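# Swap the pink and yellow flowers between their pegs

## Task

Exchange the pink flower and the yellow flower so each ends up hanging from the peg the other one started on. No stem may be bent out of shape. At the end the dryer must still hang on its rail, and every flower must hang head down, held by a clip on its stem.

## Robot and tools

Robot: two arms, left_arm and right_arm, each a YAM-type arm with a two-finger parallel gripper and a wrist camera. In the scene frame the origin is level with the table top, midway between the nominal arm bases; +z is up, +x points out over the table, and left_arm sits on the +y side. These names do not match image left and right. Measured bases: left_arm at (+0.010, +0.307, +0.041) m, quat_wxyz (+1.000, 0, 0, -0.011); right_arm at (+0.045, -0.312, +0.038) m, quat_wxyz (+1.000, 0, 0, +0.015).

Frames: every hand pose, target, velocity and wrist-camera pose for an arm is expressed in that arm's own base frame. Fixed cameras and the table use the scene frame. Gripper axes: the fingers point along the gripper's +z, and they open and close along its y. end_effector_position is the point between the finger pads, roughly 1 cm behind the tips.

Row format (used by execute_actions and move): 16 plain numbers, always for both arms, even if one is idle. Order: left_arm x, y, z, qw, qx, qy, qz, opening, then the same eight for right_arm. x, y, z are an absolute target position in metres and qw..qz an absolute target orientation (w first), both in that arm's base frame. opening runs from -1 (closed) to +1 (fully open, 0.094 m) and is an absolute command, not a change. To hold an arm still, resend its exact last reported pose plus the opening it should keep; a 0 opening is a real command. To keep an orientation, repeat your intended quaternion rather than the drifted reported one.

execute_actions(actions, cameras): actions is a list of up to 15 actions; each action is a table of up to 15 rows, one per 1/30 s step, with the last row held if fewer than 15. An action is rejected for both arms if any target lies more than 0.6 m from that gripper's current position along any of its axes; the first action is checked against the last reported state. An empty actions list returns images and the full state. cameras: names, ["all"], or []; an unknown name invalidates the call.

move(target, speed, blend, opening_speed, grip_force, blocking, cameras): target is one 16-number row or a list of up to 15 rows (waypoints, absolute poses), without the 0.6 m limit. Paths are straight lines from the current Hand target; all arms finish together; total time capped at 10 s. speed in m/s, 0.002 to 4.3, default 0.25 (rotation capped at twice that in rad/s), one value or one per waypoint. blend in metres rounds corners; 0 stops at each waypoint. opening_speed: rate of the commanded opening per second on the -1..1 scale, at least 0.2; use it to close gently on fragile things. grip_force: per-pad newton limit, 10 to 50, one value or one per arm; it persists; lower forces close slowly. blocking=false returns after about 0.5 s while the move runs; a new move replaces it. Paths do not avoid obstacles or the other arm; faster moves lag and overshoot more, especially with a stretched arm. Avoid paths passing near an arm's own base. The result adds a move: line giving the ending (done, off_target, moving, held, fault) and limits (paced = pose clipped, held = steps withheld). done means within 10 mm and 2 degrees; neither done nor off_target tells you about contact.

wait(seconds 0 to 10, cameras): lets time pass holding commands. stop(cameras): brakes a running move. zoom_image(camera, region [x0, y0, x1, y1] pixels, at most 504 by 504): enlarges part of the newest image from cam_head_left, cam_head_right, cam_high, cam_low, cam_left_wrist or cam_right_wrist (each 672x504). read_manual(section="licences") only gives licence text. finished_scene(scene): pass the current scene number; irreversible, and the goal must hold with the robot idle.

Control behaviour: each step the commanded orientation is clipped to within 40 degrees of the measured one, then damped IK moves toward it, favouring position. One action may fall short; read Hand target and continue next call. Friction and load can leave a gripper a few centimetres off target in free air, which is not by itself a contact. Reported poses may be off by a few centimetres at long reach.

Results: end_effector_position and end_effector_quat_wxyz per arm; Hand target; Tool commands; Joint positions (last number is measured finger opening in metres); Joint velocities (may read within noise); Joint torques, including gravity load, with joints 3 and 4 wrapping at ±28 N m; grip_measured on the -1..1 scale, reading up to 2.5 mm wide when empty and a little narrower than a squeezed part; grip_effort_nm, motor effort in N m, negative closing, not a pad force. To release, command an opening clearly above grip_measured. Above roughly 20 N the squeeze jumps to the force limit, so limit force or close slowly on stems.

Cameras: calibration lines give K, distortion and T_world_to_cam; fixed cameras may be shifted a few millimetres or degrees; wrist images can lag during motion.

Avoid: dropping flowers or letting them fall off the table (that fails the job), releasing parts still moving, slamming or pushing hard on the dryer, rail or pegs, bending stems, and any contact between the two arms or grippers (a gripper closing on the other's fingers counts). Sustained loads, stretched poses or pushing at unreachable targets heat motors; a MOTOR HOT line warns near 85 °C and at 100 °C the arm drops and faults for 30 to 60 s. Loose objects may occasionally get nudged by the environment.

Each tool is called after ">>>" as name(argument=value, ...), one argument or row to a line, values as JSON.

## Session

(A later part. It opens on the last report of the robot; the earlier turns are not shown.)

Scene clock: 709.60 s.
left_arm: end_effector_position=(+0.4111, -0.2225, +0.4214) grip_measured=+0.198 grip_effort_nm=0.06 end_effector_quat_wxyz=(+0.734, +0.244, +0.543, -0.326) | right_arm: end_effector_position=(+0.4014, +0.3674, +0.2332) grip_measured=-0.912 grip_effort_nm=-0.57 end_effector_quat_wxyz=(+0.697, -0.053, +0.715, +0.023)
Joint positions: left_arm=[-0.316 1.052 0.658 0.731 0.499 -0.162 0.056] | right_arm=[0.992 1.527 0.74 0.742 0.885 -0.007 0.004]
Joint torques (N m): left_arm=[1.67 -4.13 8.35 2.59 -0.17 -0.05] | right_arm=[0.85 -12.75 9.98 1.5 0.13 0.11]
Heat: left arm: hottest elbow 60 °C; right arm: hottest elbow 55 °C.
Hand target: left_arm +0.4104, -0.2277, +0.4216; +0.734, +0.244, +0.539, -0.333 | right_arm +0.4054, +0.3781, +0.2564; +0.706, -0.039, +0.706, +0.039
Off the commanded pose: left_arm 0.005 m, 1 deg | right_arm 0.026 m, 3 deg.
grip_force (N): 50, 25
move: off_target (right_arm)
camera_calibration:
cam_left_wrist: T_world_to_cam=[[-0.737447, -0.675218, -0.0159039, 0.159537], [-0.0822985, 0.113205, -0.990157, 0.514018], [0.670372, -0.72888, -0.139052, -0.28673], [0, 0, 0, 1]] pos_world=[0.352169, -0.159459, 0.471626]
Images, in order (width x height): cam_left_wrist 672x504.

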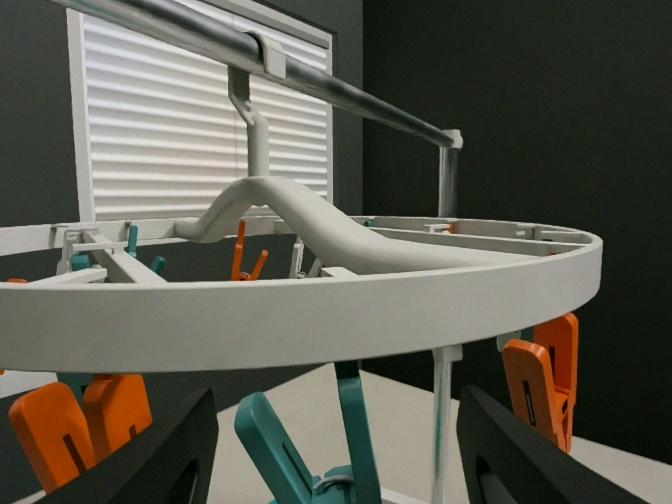

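>>> move(
  target=[0.4104, -0.2278, 0.4217, 0.7346, 0.2440, 0.5386, -0.3327, -0.8, 0.4062, 0.379, 0.2562, 0.7060, -0.0389, 0.7060, 0.0389, -1],
  speed=0.05,
  opening_speed=0.7,
  cameras=["cam_left_wrist", "cam_high", "cam_low"],
)

>>> zoom_image(
  camera="cam_high",
  region=[280, 90, 390, 200],
)

Scene clock: 714.80 s.
left_arm: end_effector_position=(+0.4106, -0.2231, +0.4222) grip_measured=-0.796 grip_effort_nm=-0.69 end_effector_quat_wxyz=(+0.735, +0.244, +0.542, -0.326) | right_arm: end_effector_position=(+0.4014, +0.3674, +0.2332) grip_measured=-0.912 grip_effort_nm=-0.57 end_effector_quat_wxyz=(+0.697, -0.053, +0.715, +0.023)
Joint positions: left_arm=[-0.318 1.052 0.658 0.735 0.497 -0.163 0.01] | right_arm=[0.992 1.527 0.74 0.742 0.885 -0.007 0.004]
Joint velocities: left_arm=[0.005 0.005 0.002 0.012 0.007 -0.081 0.004] | right_arm=[within noise]
Joint torques (N m): left_arm=[1.85 -4.13 8.35 2.56 -0.09 -0.04] | right_arm=[0.97 -12.92 10.02 1.54 0.14 0.12]
Heat: left arm: hottest elbow 60 °C; right arm: hottest elbow 55 °C.
Hand target: left_arm +0.4103, -0.2277, +0.4217; +0.735, +0.244, +0.539, -0.333 | right_arm +0.4054, +0.3781, +0.2564; +0.706, -0.039, +0.706, +0.039
Off the commanded pose: left_arm 0.005 m, 1 deg | right_arm 0.026 m, 3 deg.
grip_force (N): 50, 25
move: off_target (right_arm)
camera_calibration:
cam_left_wrist: T_world_to_cam=[[-0.737736, -0.6749, -0.0160043, 0.159035], [-0.079672, 0.110582, -0.990668, 0.5135], [0.670372, -0.729576, -0.135351, -0.288398], [0, 0, 0, 1]] pos_world=[0.351571, -0.159859, 0.472219]
Images, in order (width x height): cam_high 672x504, cam_low 672x504, cam_left_wrist 672x504.

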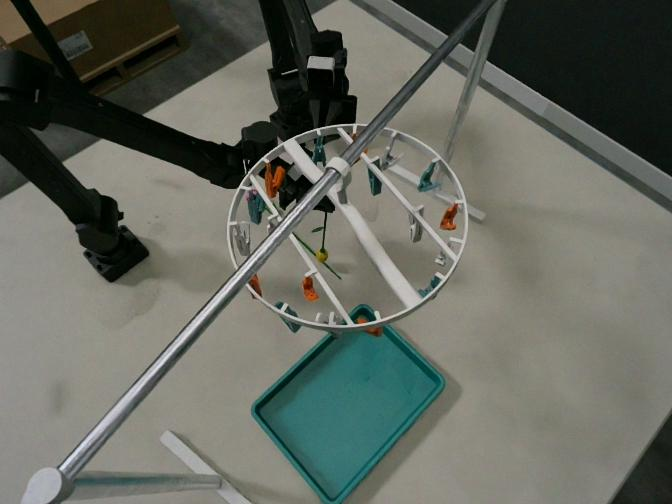

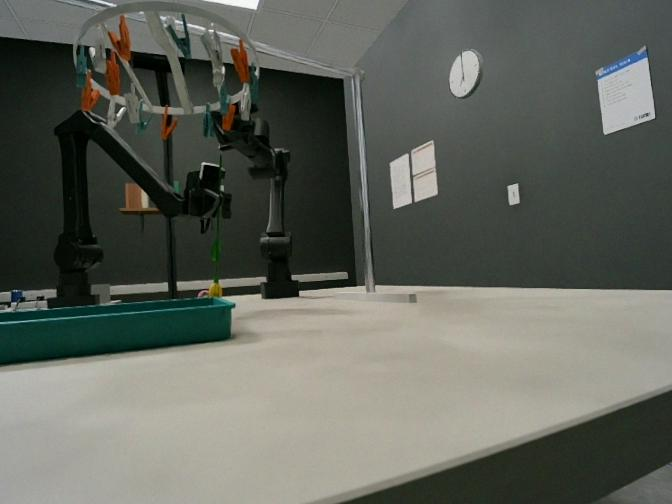

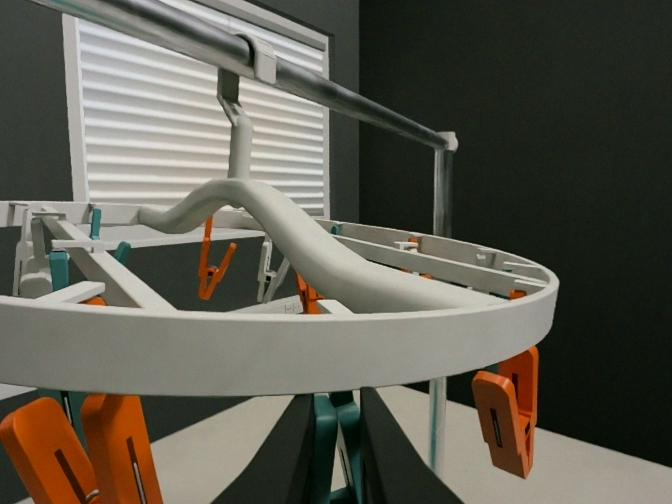

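Scaled by 4.582 from the camera's 672x504 image, which has a finer 960x720 frame.

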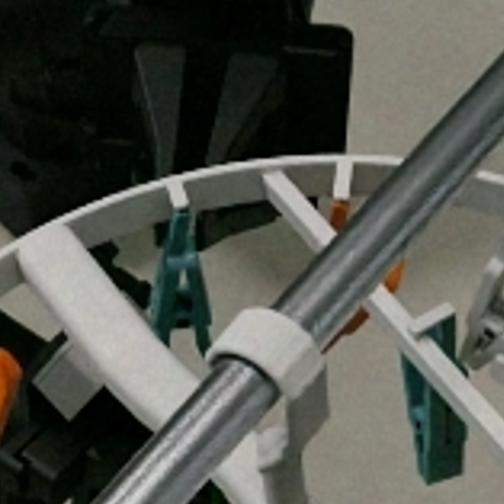

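>>> wait(
  seconds=0.5,
  cameras=["cam_left_wrist", "cam_high", "cam_low", "cam_head_left"],
)

>>> zoom_image(
  camera="cam_low",
  region=[170, 70, 290, 190],
)

>>> zoom_image(
  camera="cam_high",
  region=[270, 110, 380, 220],
)

Scene clock: 718.07 s.
left_arm: end_effector_position=(+0.4105, -0.2232, +0.4222) grip_measured=-0.798 grip_effort_nm=-0.72 end_effector_quat_wxyz=(+0.735, +0.244, +0.542, -0.327) | right_arm: end_effector_position=(+0.4014, +0.3674, +0.2332) grip_measured=-0.912 grip_effort_nm=-0.57 end_effector_quat_wxyz=(+0.697, -0.053, +0.715, +0.023)
Joint positions: left_arm=[-0.319 1.052 0.658 0.735 0.497 -0.163 0.009] | right_arm=[0.992 1.527 0.74 0.742 0.885 -0.007 0.004]
Joint velocities: left_arm=[0.005 -0.005 0.012 -0.002 -0.022 -0.037 -0.005] | right_arm=[within noise]
Joint torques (N m): left_arm=[1.85 -4.19 8.34 2.56 -0.09 -0.05] | right_arm=[0.85 -12.98 9.99 1.51 0.14 0.1]
Heat: left arm: hottest elbow 60 °C; right arm: hottest elbow 55 °C.
Hand target: left_arm +0.4103, -0.2278, +0.4217; +0.734, +0.244, +0.539, -0.333 | right_arm +0.4054, +0.3781, +0.2564; +0.706, -0.039, +0.706, +0.039
Tool commands: left_gripper/opening=-0.8 right_gripper/opening=-1.0
Off the commanded pose: left_arm 0.005 m, 1 deg | right_arm 0.026 m, 3 deg.
grip_force (N): 50, 25
wait: 0.50 s; at rest from the start
camera_calibration:
cam_left_wrist: T_world_to_cam=[[-0.737975, -0.674639, -0.0159595, 0.158931], [-0.0796702, 0.110585, -0.990668, 0.513514], [0.670109, -0.729817, -0.135358, -0.288419], [0, 0, 0, 1]] pos_world=[0.351471, -0.160059, 0.472219]
Images, in order (width x height): cam_head_left 672x504, cam_high 672x504, cam_low 672x504, cam_left_wrist 672x504.

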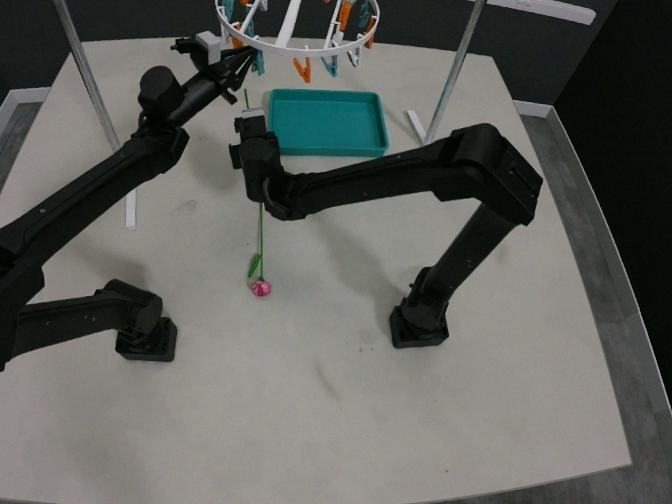

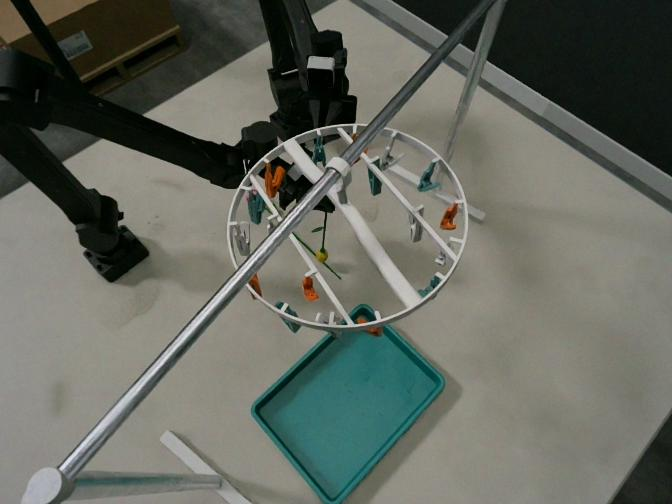

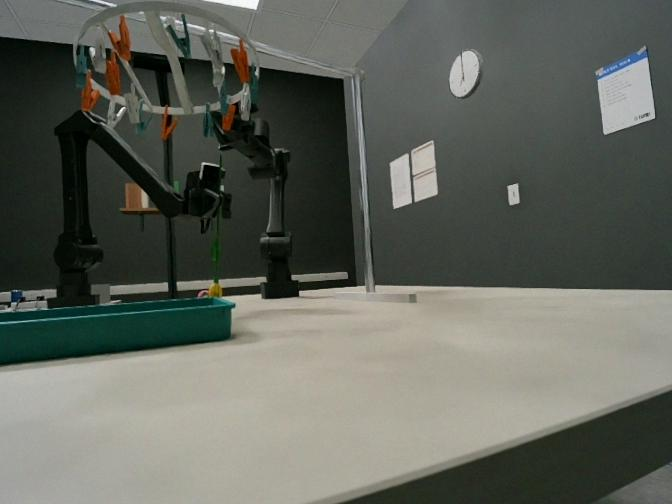

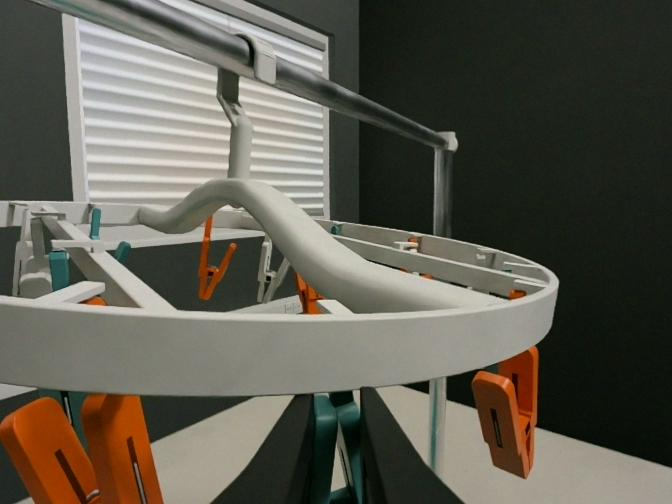

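Scaled by 4.200 from the camera's 672x504 image, which has a finer 960x720 frame.

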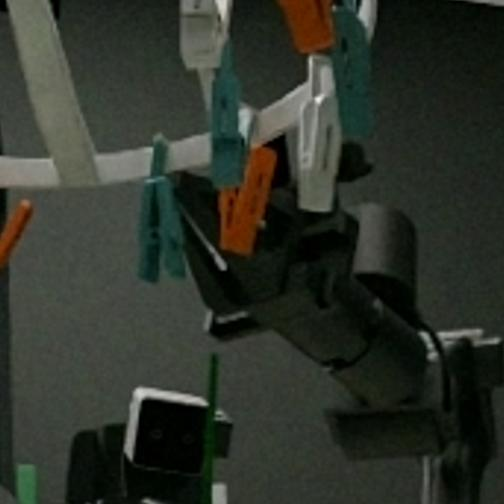

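Scaled by 4.582 from the camera's 672x504 image, which has a finer 960x720 frame.

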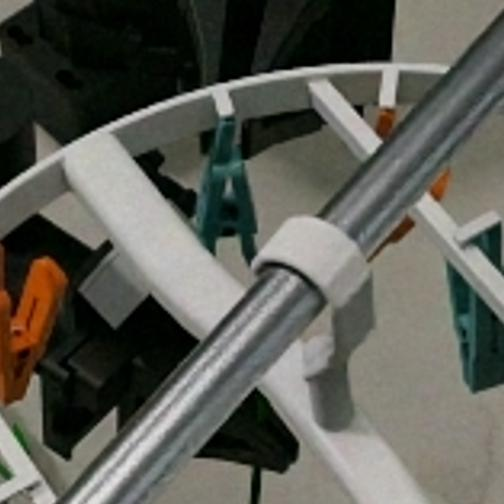

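>>> zoom_image(
  camera="cam_head_left",
  region=[200, 30, 300, 130],
)

Scaled by 5.040 from the camera's 672x504 image, which has a finer 960x720 frame.

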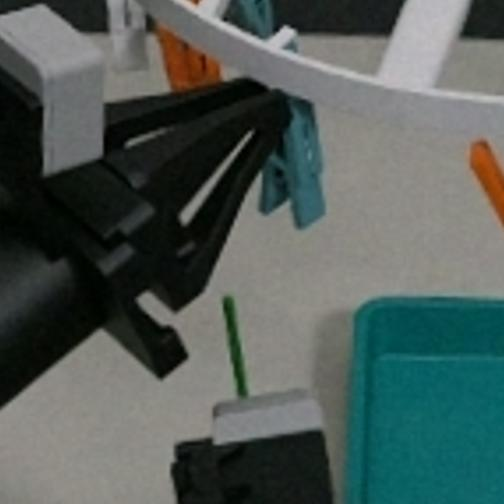

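>>> move(
  target=[0.4104, -0.2278, 0.4217, 0.7346, 0.2440, 0.5386, -0.3327, -0.8, 0.4056, 0.347, 0.279, 0.7048, -0.0204, 0.7068, 0.0574, -1],
  speed=0.1,
  cameras=["cam_low", "cam_high", "cam_head_left"],
)

>>> zoom_image(
  camera="cam_low",
  region=[170, 90, 270, 190],
)

>>> zoom_image(
  camera="cam_head_left",
  region=[210, 30, 310, 130],
)

>>> zoom_image(
  camera="cam_high",
  region=[270, 120, 370, 220],
)

Scene clock: 752.50 s.
left_arm: end_effector_position=(+0.4105, -0.2232, +0.4222) grip_measured=-0.797 grip_effort_nm=-0.73 end_effector_quat_wxyz=(+0.735, +0.244, +0.542, -0.327) | right_arm: end_effector_position=(+0.4029, +0.3502, +0.2777) grip_measured=-0.912 grip_effort_nm=-0.57 end_effector_quat_wxyz=(+0.706, -0.028, +0.706, +0.054)
Joint positions: left_arm=[-0.319 1.052 0.658 0.735 0.497 -0.163 0.01] | right_arm=[0.963 1.413 0.74 0.675 0.847 0.035 0.004]
Joint velocities: left_arm=[-0.005 -0.015 -0.007 0.002 -0.037 0.007 0.011] | right_arm=[within noise]
Joint torques (N m): left_arm=[1.79 -4.19 8.34 2.56 -0.09 -0.04] | right_arm=[0.03 -11.28 7.49 1.52 -0.08 0.21]
Heat: left arm: hottest elbow 58 °C; right arm: hottest elbow 55 °C.
Hand target: left_arm +0.4103, -0.2278, +0.4217; +0.734, +0.244, +0.539, -0.333 | right_arm +0.4056, +0.3470, +0.2790; +0.705, -0.020, +0.707, +0.057
Off the commanded pose: left_arm 0.005 m, 1 deg | right_arm 0.004 m, 1 deg.
grip_force (N): 50, 25
move: done
Images, in order (width x height): cam_head_left 672x504, cam_high 672x504, cam_low 672x504.

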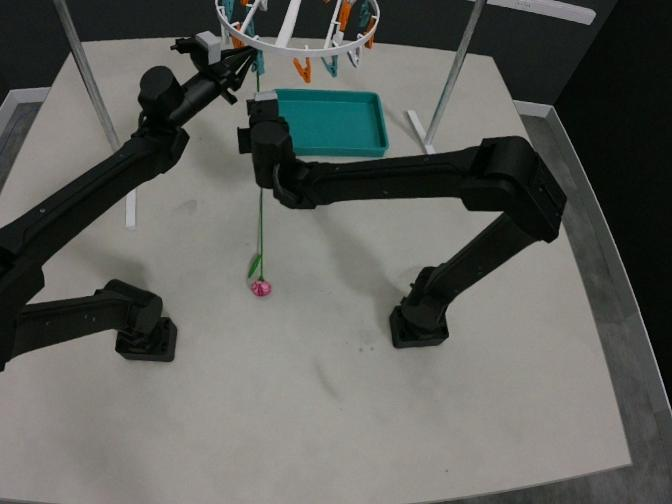

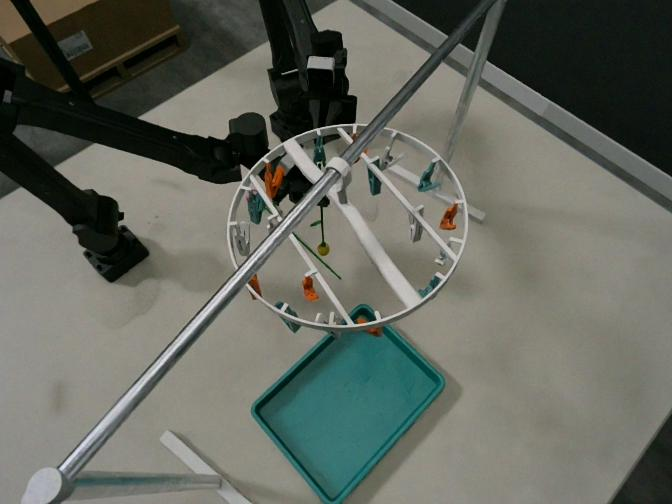

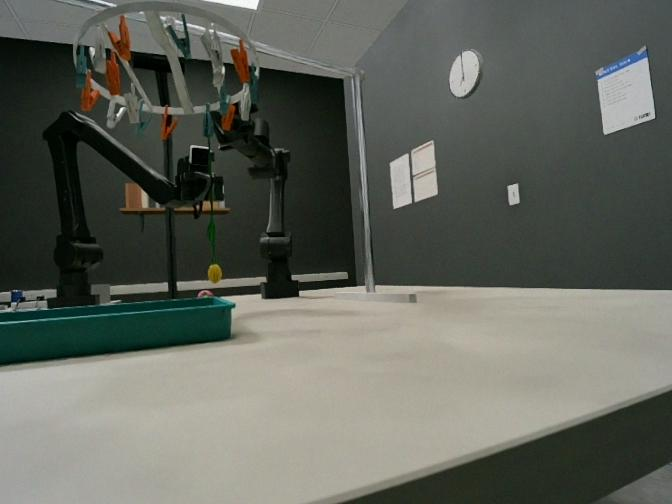

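Scaled by 5.040 from the camera's 672x504 image, which has a finer 960x720 frame.

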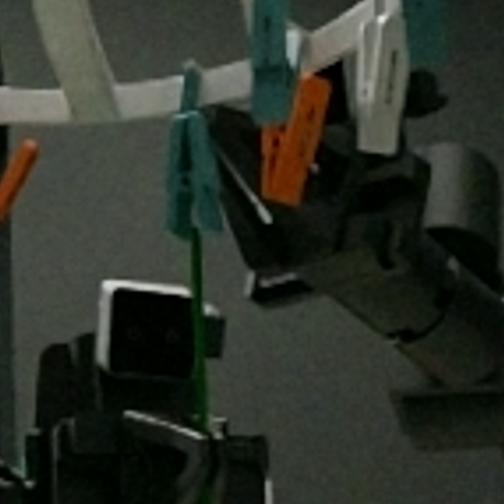

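Scaled by 5.040 from the camera's 672x504 image, which has a finer 960x720 frame.

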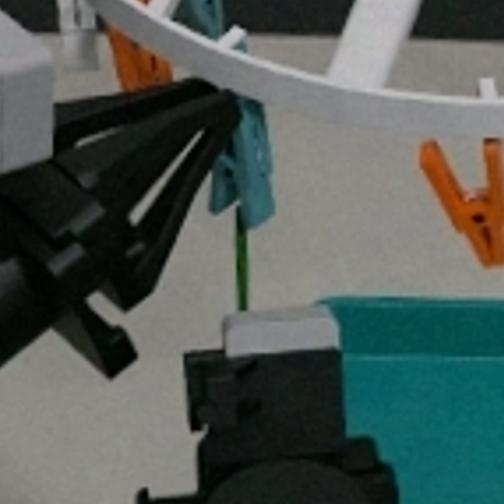

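Scaled by 5.040 from the camera's 672x504 image, which has a finer 960x720 frame.

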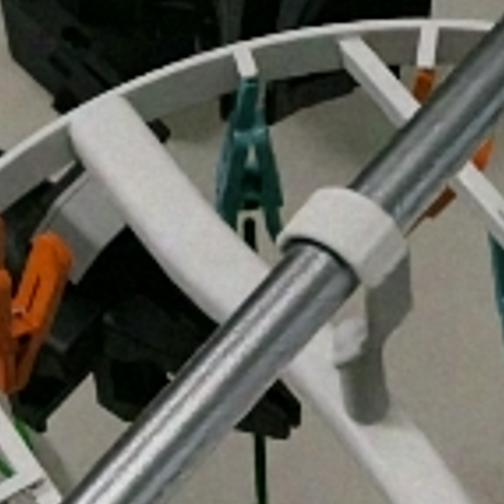

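>>> move(
  target=[0.4104, -0.2278, 0.4217, 0.7346, 0.2440, 0.5386, -0.3327, -0.8, 0.4056, 0.347, 0.293, 0.7048, -0.0204, 0.7068, 0.0574, -1],
  speed=0.05,
  cameras=["cam_low", "cam_high", "cam_head_left"],
)

>>> zoom_image(
  camera="cam_low",
  region=[180, 90, 240, 150],
)

>>> zoom_image(
  camera="cam_head_left",
  region=[230, 40, 290, 100],
)

>>> zoom_image(
  camera="cam_high",
  region=[290, 130, 350, 190],
)

Scene clock: 759.13 s.
left_arm: end_effector_position=(+0.4105, -0.2232, +0.4222) grip_measured=-0.796 grip_effort_nm=-0.68 end_effector_quat_wxyz=(+0.735, +0.244, +0.542, -0.327) | right_arm: end_effector_position=(+0.4009, +0.3473, +0.2806) grip_measured=-0.912 grip_effort_nm=-0.57 end_effector_quat_wxyz=(+0.701, -0.034, +0.711, +0.048)
Joint positions: left_arm=[-0.319 1.052 0.658 0.735 0.497 -0.163 0.01] | right_arm=[0.963 1.389 0.74 0.63 0.847 0.036 0.004]
Joint torques (N m): left_arm=[1.85 -4.25 8.35 2.56 -0.09 -0.04] | right_arm=[-0.15 -11.4 8.85 1.47 -0.06 0.18]
Heat: left arm: hottest elbow 58 °C; right arm: hottest elbow 54 °C.
Hand target: left_arm +0.4103, -0.2278, +0.4217; +0.734, +0.244, +0.539, -0.333 | right_arm +0.4054, +0.3468, +0.2931; +0.705, -0.020, +0.707, +0.057
Off the commanded pose: left_arm 0.005 m, 1 deg | right_arm 0.013 m, 2 deg.
grip_force (N): 50, 25
move: off_target (right_arm)
Images, in order (width x height): cam_head_left 672x504, cam_high 672x504, cam_low 672x504.

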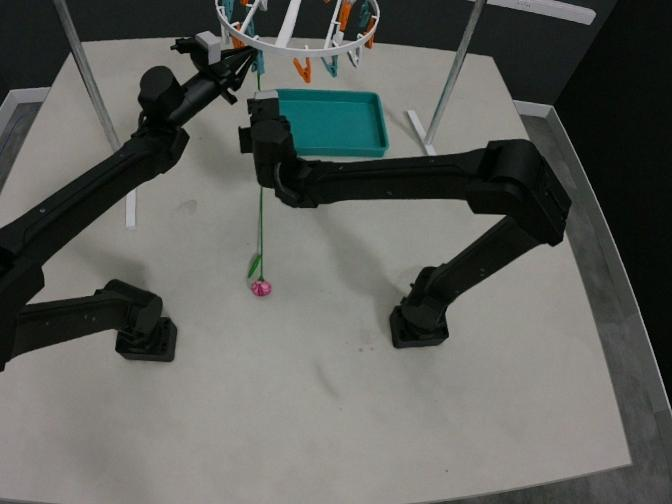

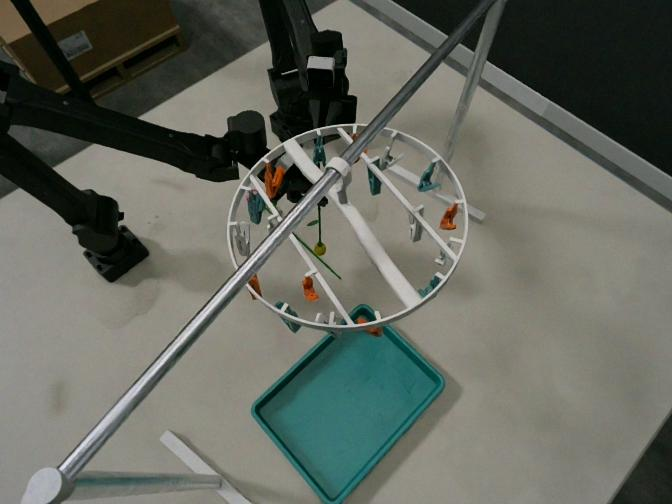

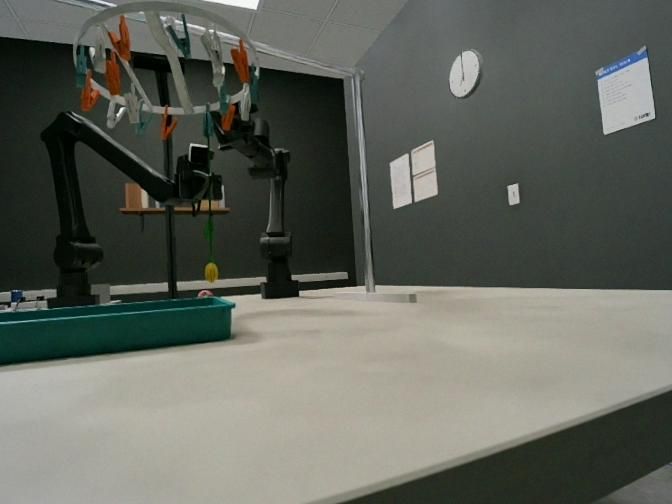

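Scaled by 8.400 from the camera's 672x504 image, which has a finer 960x720 frame.

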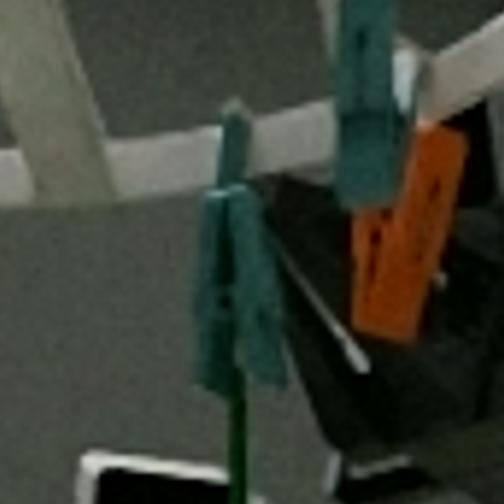

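Scaled by 8.400 from the camera's 672x504 image, which has a finer 960x720 frame.

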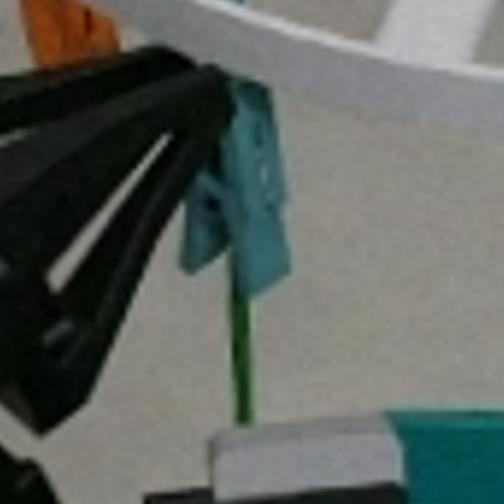

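Scaled by 8.400 from the camera's 672x504 image, which has a finer 960x720 frame.

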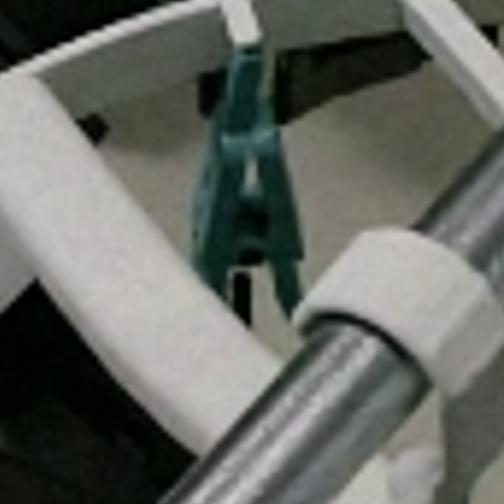

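>>> zoom_image(
  camera="cam_low",
  region=[198, 112, 222, 146],
)

>>> zoom_image(
  camera="cam_head_left",
  region=[248, 56, 272, 90],
)

>>> zoom_image(
  camera="cam_high",
  region=[308, 145, 336, 173],
)

Scaled by 14.824 from the camera's 672x504 image, which has a finer 960x720 frame.

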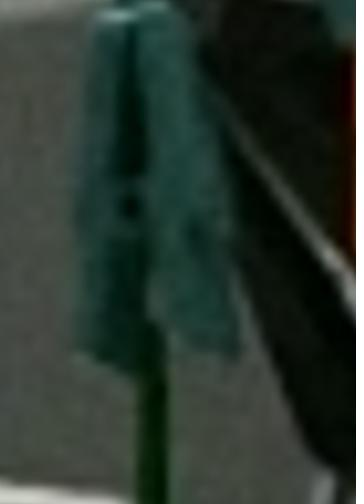

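Scaled by 14.824 from the camera's 672x504 image, which has a finer 960x720 frame.

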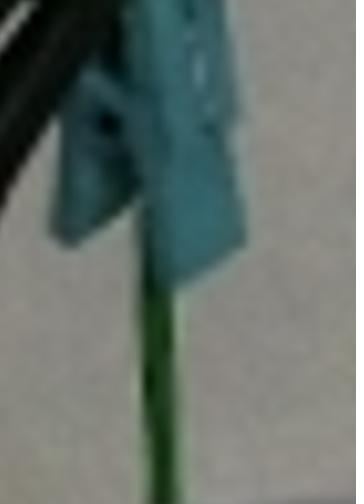

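Scaled by 18.000 from the camera's 672x504 image, which has a finer 960x720 frame.

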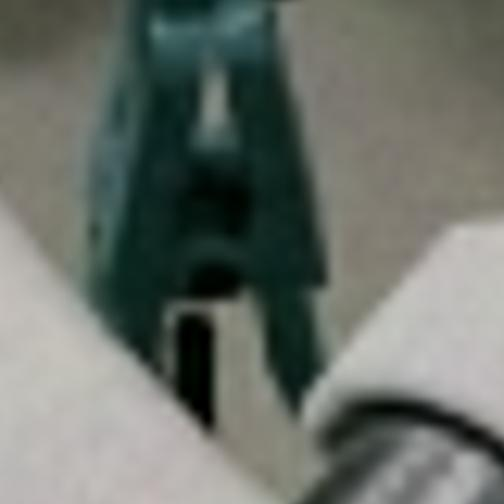

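>>> move(
  target=[0.4104, -0.2278, 0.4217, 0.7346, 0.2440, 0.5386, -0.3327, -0.8, 0.4066, 0.348, 0.308, 0.7048, -0.0204, 0.7068, 0.0574, -1],
  speed=0.05,
  cameras=["cam_low", "cam_high", "cam_head_left"],
)

>>> zoom_image(
  camera="cam_low",
  region=[190, 100, 230, 150],
)

>>> zoom_image(
  camera="cam_head_left",
  region=[240, 46, 280, 96],
)

>>> zoom_image(
  camera="cam_high",
  region=[304, 135, 344, 175],
)

Scene clock: 778.90 s.
left_arm: end_effector_position=(+0.4105, -0.2232, +0.4222) grip_measured=-0.797 grip_effort_nm=-0.73 end_effector_quat_wxyz=(+0.735, +0.244, +0.542, -0.327) | right_arm: end_effector_position=(+0.3986, +0.3440, +0.2836) grip_measured=-0.912 grip_effort_nm=-0.57 end_effector_quat_wxyz=(+0.696, -0.040, +0.716, +0.042)
Joint positions: left_arm=[-0.319 1.052 0.658 0.735 0.497 -0.163 0.01] | right_arm=[0.963 1.365 0.74 0.582 0.847 0.036 0.004]
Joint velocities: left_arm=[-0.005 -0.005 -0.007 -0.007 -0.051 0.037 0.012] | right_arm=[within noise]
Joint torques (N m): left_arm=[1.85 -4.13 8.34 2.55 -0.09 -0.04] | right_arm=[-0.09 -11.28 10.7 1.5 -0.05 0.19]
Heat: left arm: hottest elbow 57 °C; right arm: hottest elbow 54 °C.
Hand target: left_arm +0.4103, -0.2278, +0.4217; +0.734, +0.244, +0.539, -0.333 | right_arm +0.4058, +0.3471, +0.3081; +0.705, -0.020, +0.707, +0.057
Off the commanded pose: left_arm 0.005 m, 1 deg | right_arm 0.026 m, 3 deg.
grip_force (N): 50, 25
move: off_target (right_arm)
Images, in order (width x height): cam_head_left 672x504, cam_high 672x504, cam_low 672x504.

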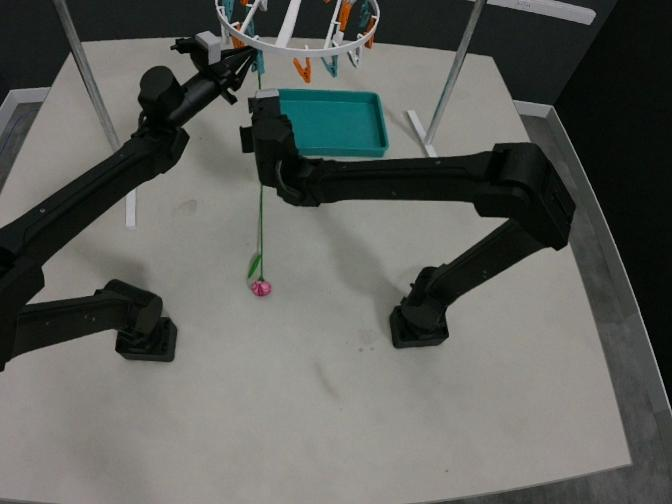

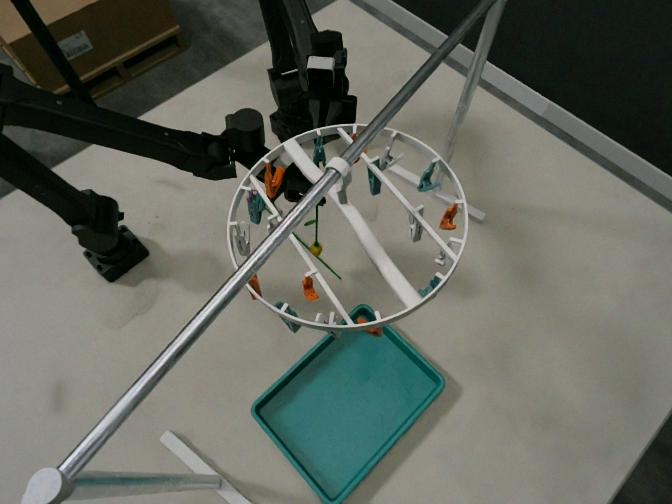

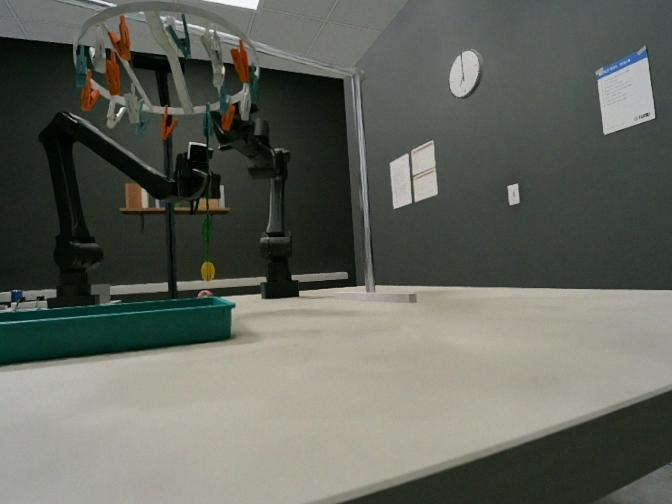

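Scaled by 10.080 from the camera's 672x504 image, which has a finer 960x720 frame.

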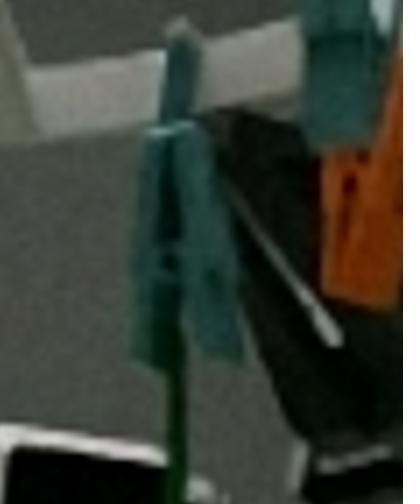

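Scaled by 10.080 from the camera's 672x504 image, which has a finer 960x720 frame.

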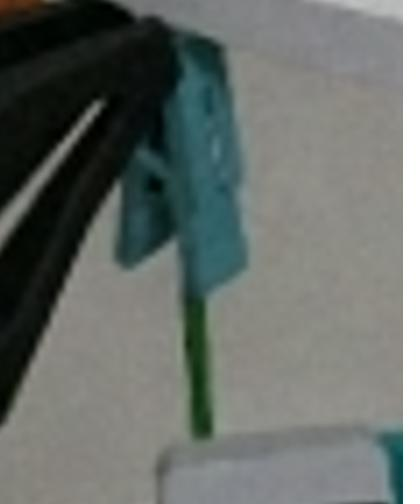

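Scaled by 12.600 from the camera's 672x504 image, which has a finer 960x720 frame.

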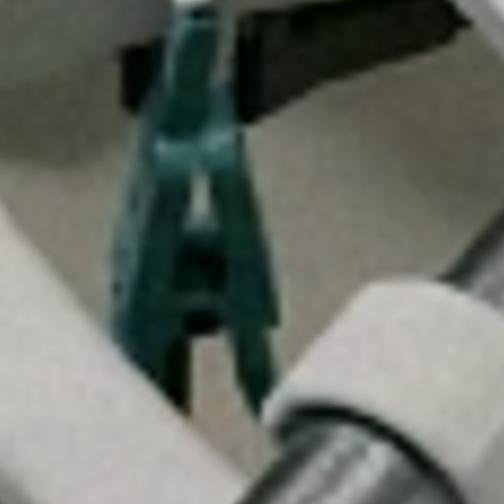

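>>> move(
  target=[0.4104, -0.2278, 0.4217, 0.7346, 0.2440, 0.5386, -0.3327, -0.8, 0.4105, 0.351, 0.300, 0.7290, -0.0197, 0.6818, 0.0593, -1],
  speed=0.05,
  cameras=["cam_low", "cam_high", "cam_head_left"],
)

>>> zoom_image(
  camera="cam_low",
  region=[190, 100, 230, 150],
)

>>> zoom_image(
  camera="cam_head_left",
  region=[240, 46, 280, 96],
)

>>> zoom_image(
  camera="cam_high",
  region=[304, 135, 344, 175],
)

Scene clock: 793.17 s.
left_arm: end_effector_position=(+0.4102, -0.2237, +0.4224) grip_measured=-0.798 grip_effort_nm=-0.72 end_effector_quat_wxyz=(+0.735, +0.244, +0.541, -0.327) | right_arm: end_effector_position=(+0.4030, +0.3498, +0.2927) grip_measured=-0.912 grip_effort_nm=-0.57 end_effector_quat_wxyz=(+0.723, -0.025, +0.688, +0.061)
Joint positions: left_arm=[-0.32 1.052 0.658 0.736 0.497 -0.163 0.009] | right_arm=[0.961 1.41 0.74 0.747 0.84 -0.009 0.004]
Joint velocities: left_arm=[-0.015 -0.015 -0.002 -0.002 -0.051 -0.037 -0.004] | right_arm=[within noise]
Joint torques (N m): left_arm=[1.9 -4.13 8.34 2.52 -0.1 -0.04] | right_arm=[-0.38 -9.76 8.88 2.52 -0.1 -0.12]
Heat: left arm: hottest elbow 57 °C; right arm: hottest elbow 55 °C.
Hand target: left_arm +0.4103, -0.2278, +0.4216; +0.734, +0.244, +0.539, -0.333 | right_arm +0.4102, +0.3508, +0.3001; +0.729, -0.020, +0.682, +0.059
Off the commanded pose: left_arm 0.004 m, 1 deg | right_arm 0.011 m, 1 deg.
grip_force (N): 50, 25
move: off_target (right_arm)
Images, in order (width x height): cam_head_left 672x504, cam_high 672x504, cam_low 672x504.

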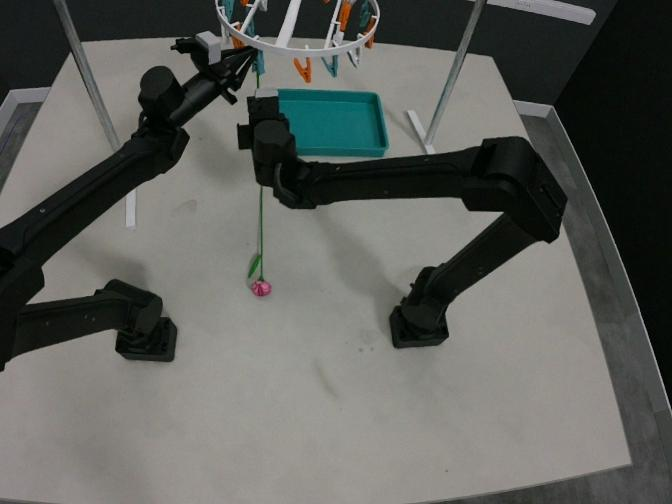

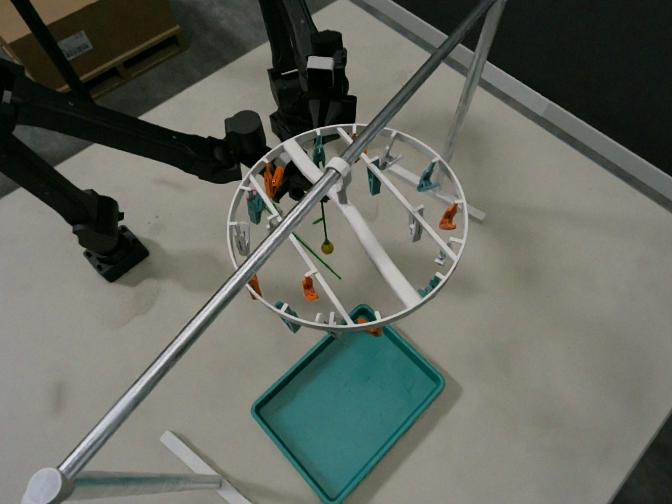

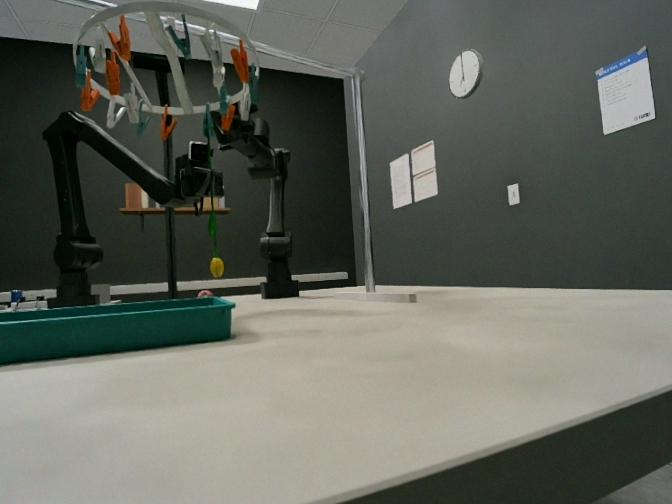

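Scaled by 10.080 from the camera's 672x504 image, which has a finer 960x720 frame.

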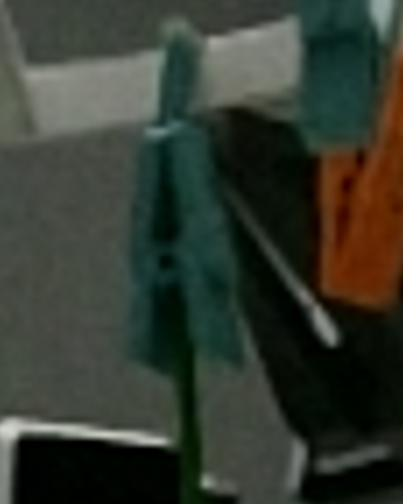

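Scaled by 10.080 from the camera's 672x504 image, which has a finer 960x720 frame.

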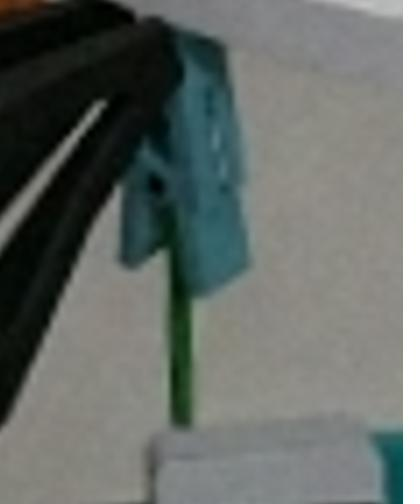

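Scaled by 12.600 from the camera's 672x504 image, which has a finer 960x720 frame.

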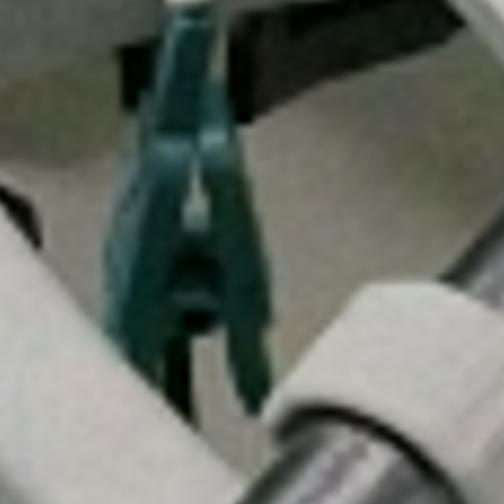

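>>> move(
  target=[0.4104, -0.2278, 0.4217, 0.7346, 0.2440, 0.5386, -0.3327, -0.8, 0.4125, 0.353, 0.307, 0.7338, -0.0195, 0.6766, 0.0597, -1],
  speed=0.05,
  cameras=["cam_low", "cam_high", "cam_head_left"],
)

>>> zoom_image(
  camera="cam_low",
  region=[190, 100, 230, 150],
)

>>> zoom_image(
  camera="cam_head_left",
  region=[240, 46, 280, 96],
)

>>> zoom_image(
  camera="cam_high",
  region=[304, 135, 344, 175],
)

Scene clock: 801.53 s.
left_arm: end_effector_position=(+0.4102, -0.2237, +0.4224) grip_measured=-0.796 grip_effort_nm=-0.68 end_effector_quat_wxyz=(+0.735, +0.244, +0.541, -0.327) | right_arm: end_effector_position=(+0.4036, +0.3497, +0.2938) grip_measured=-0.912 grip_effort_nm=-0.57 end_effector_quat_wxyz=(+0.725, -0.028, +0.686, +0.058)
Joint positions: left_arm=[-0.32 1.052 0.658 0.736 0.497 -0.163 0.01] | right_arm=[0.959 1.412 0.74 0.758 0.837 -0.025 0.004]
Joint torques (N m): left_arm=[1.9 -4.19 8.32 2.52 -0.1 -0.04] | right_arm=[-0.26 -9.7 9.59 2.55 -0.11 -0.13]
Heat: left arm: hottest elbow 57 °C; right arm: hottest elbow 54 °C.
Hand target: left_arm +0.4103, -0.2278, +0.4216; +0.734, +0.244, +0.539, -0.333 | right_arm +0.4121, +0.3525, +0.3069; +0.734, -0.019, +0.677, +0.060
Off the commanded pose: left_arm 0.004 m, 1 deg | right_arm 0.016 m, 2 deg.
grip_force (N): 50, 25
move: off_target (right_arm)
Images, in order (width x height): cam_head_left 672x504, cam_high 672x504, cam_low 672x504.

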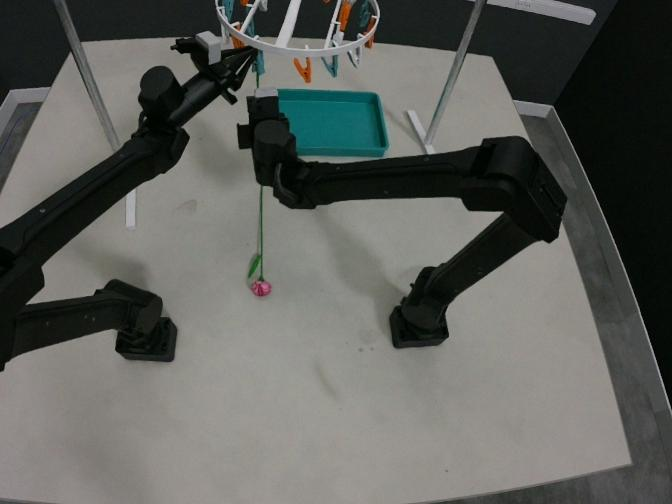

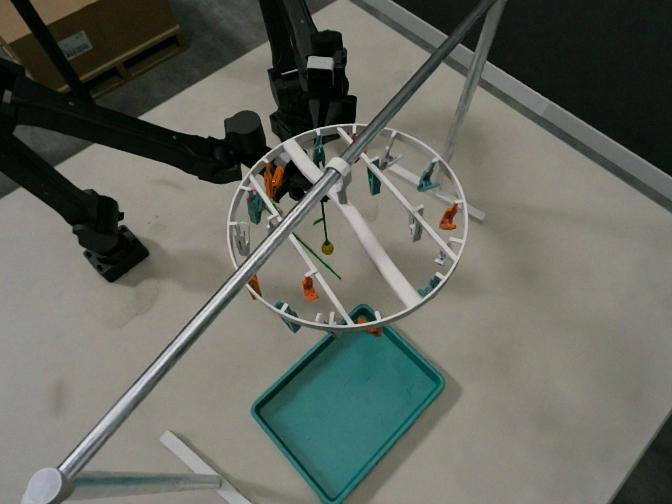

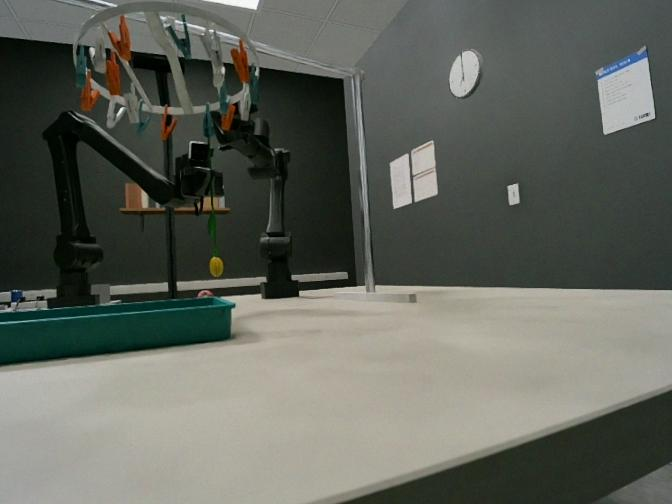

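Scaled by 10.080 from the camera's 672x504 image, which has a finer 960x720 frame.

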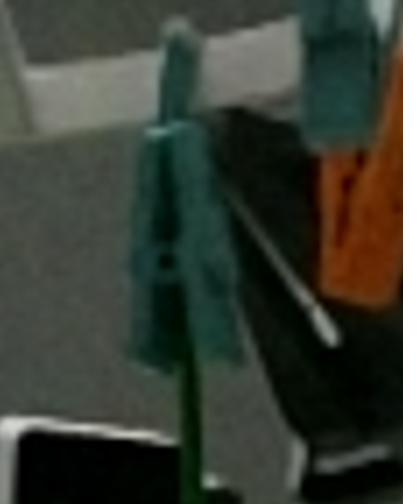

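Scaled by 10.080 from the camera's 672x504 image, which has a finer 960x720 frame.

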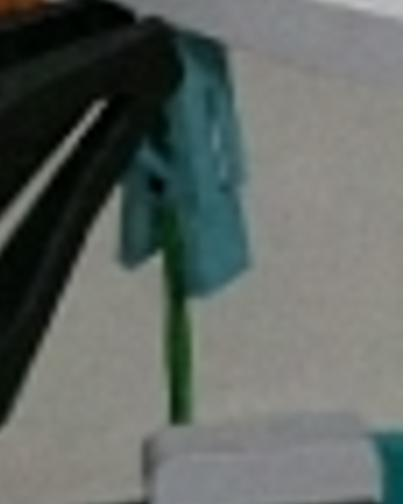

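Scaled by 12.600 from the camera's 672x504 image, which has a finer 960x720 frame.

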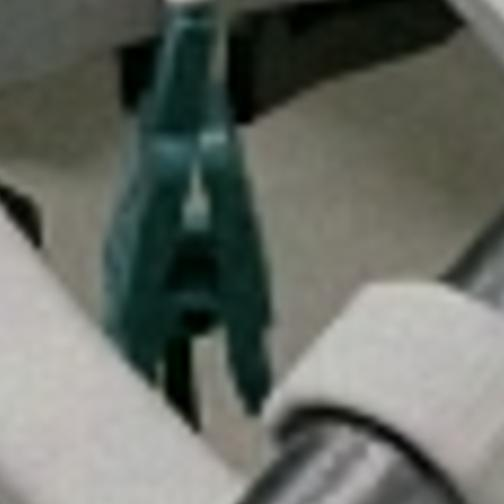

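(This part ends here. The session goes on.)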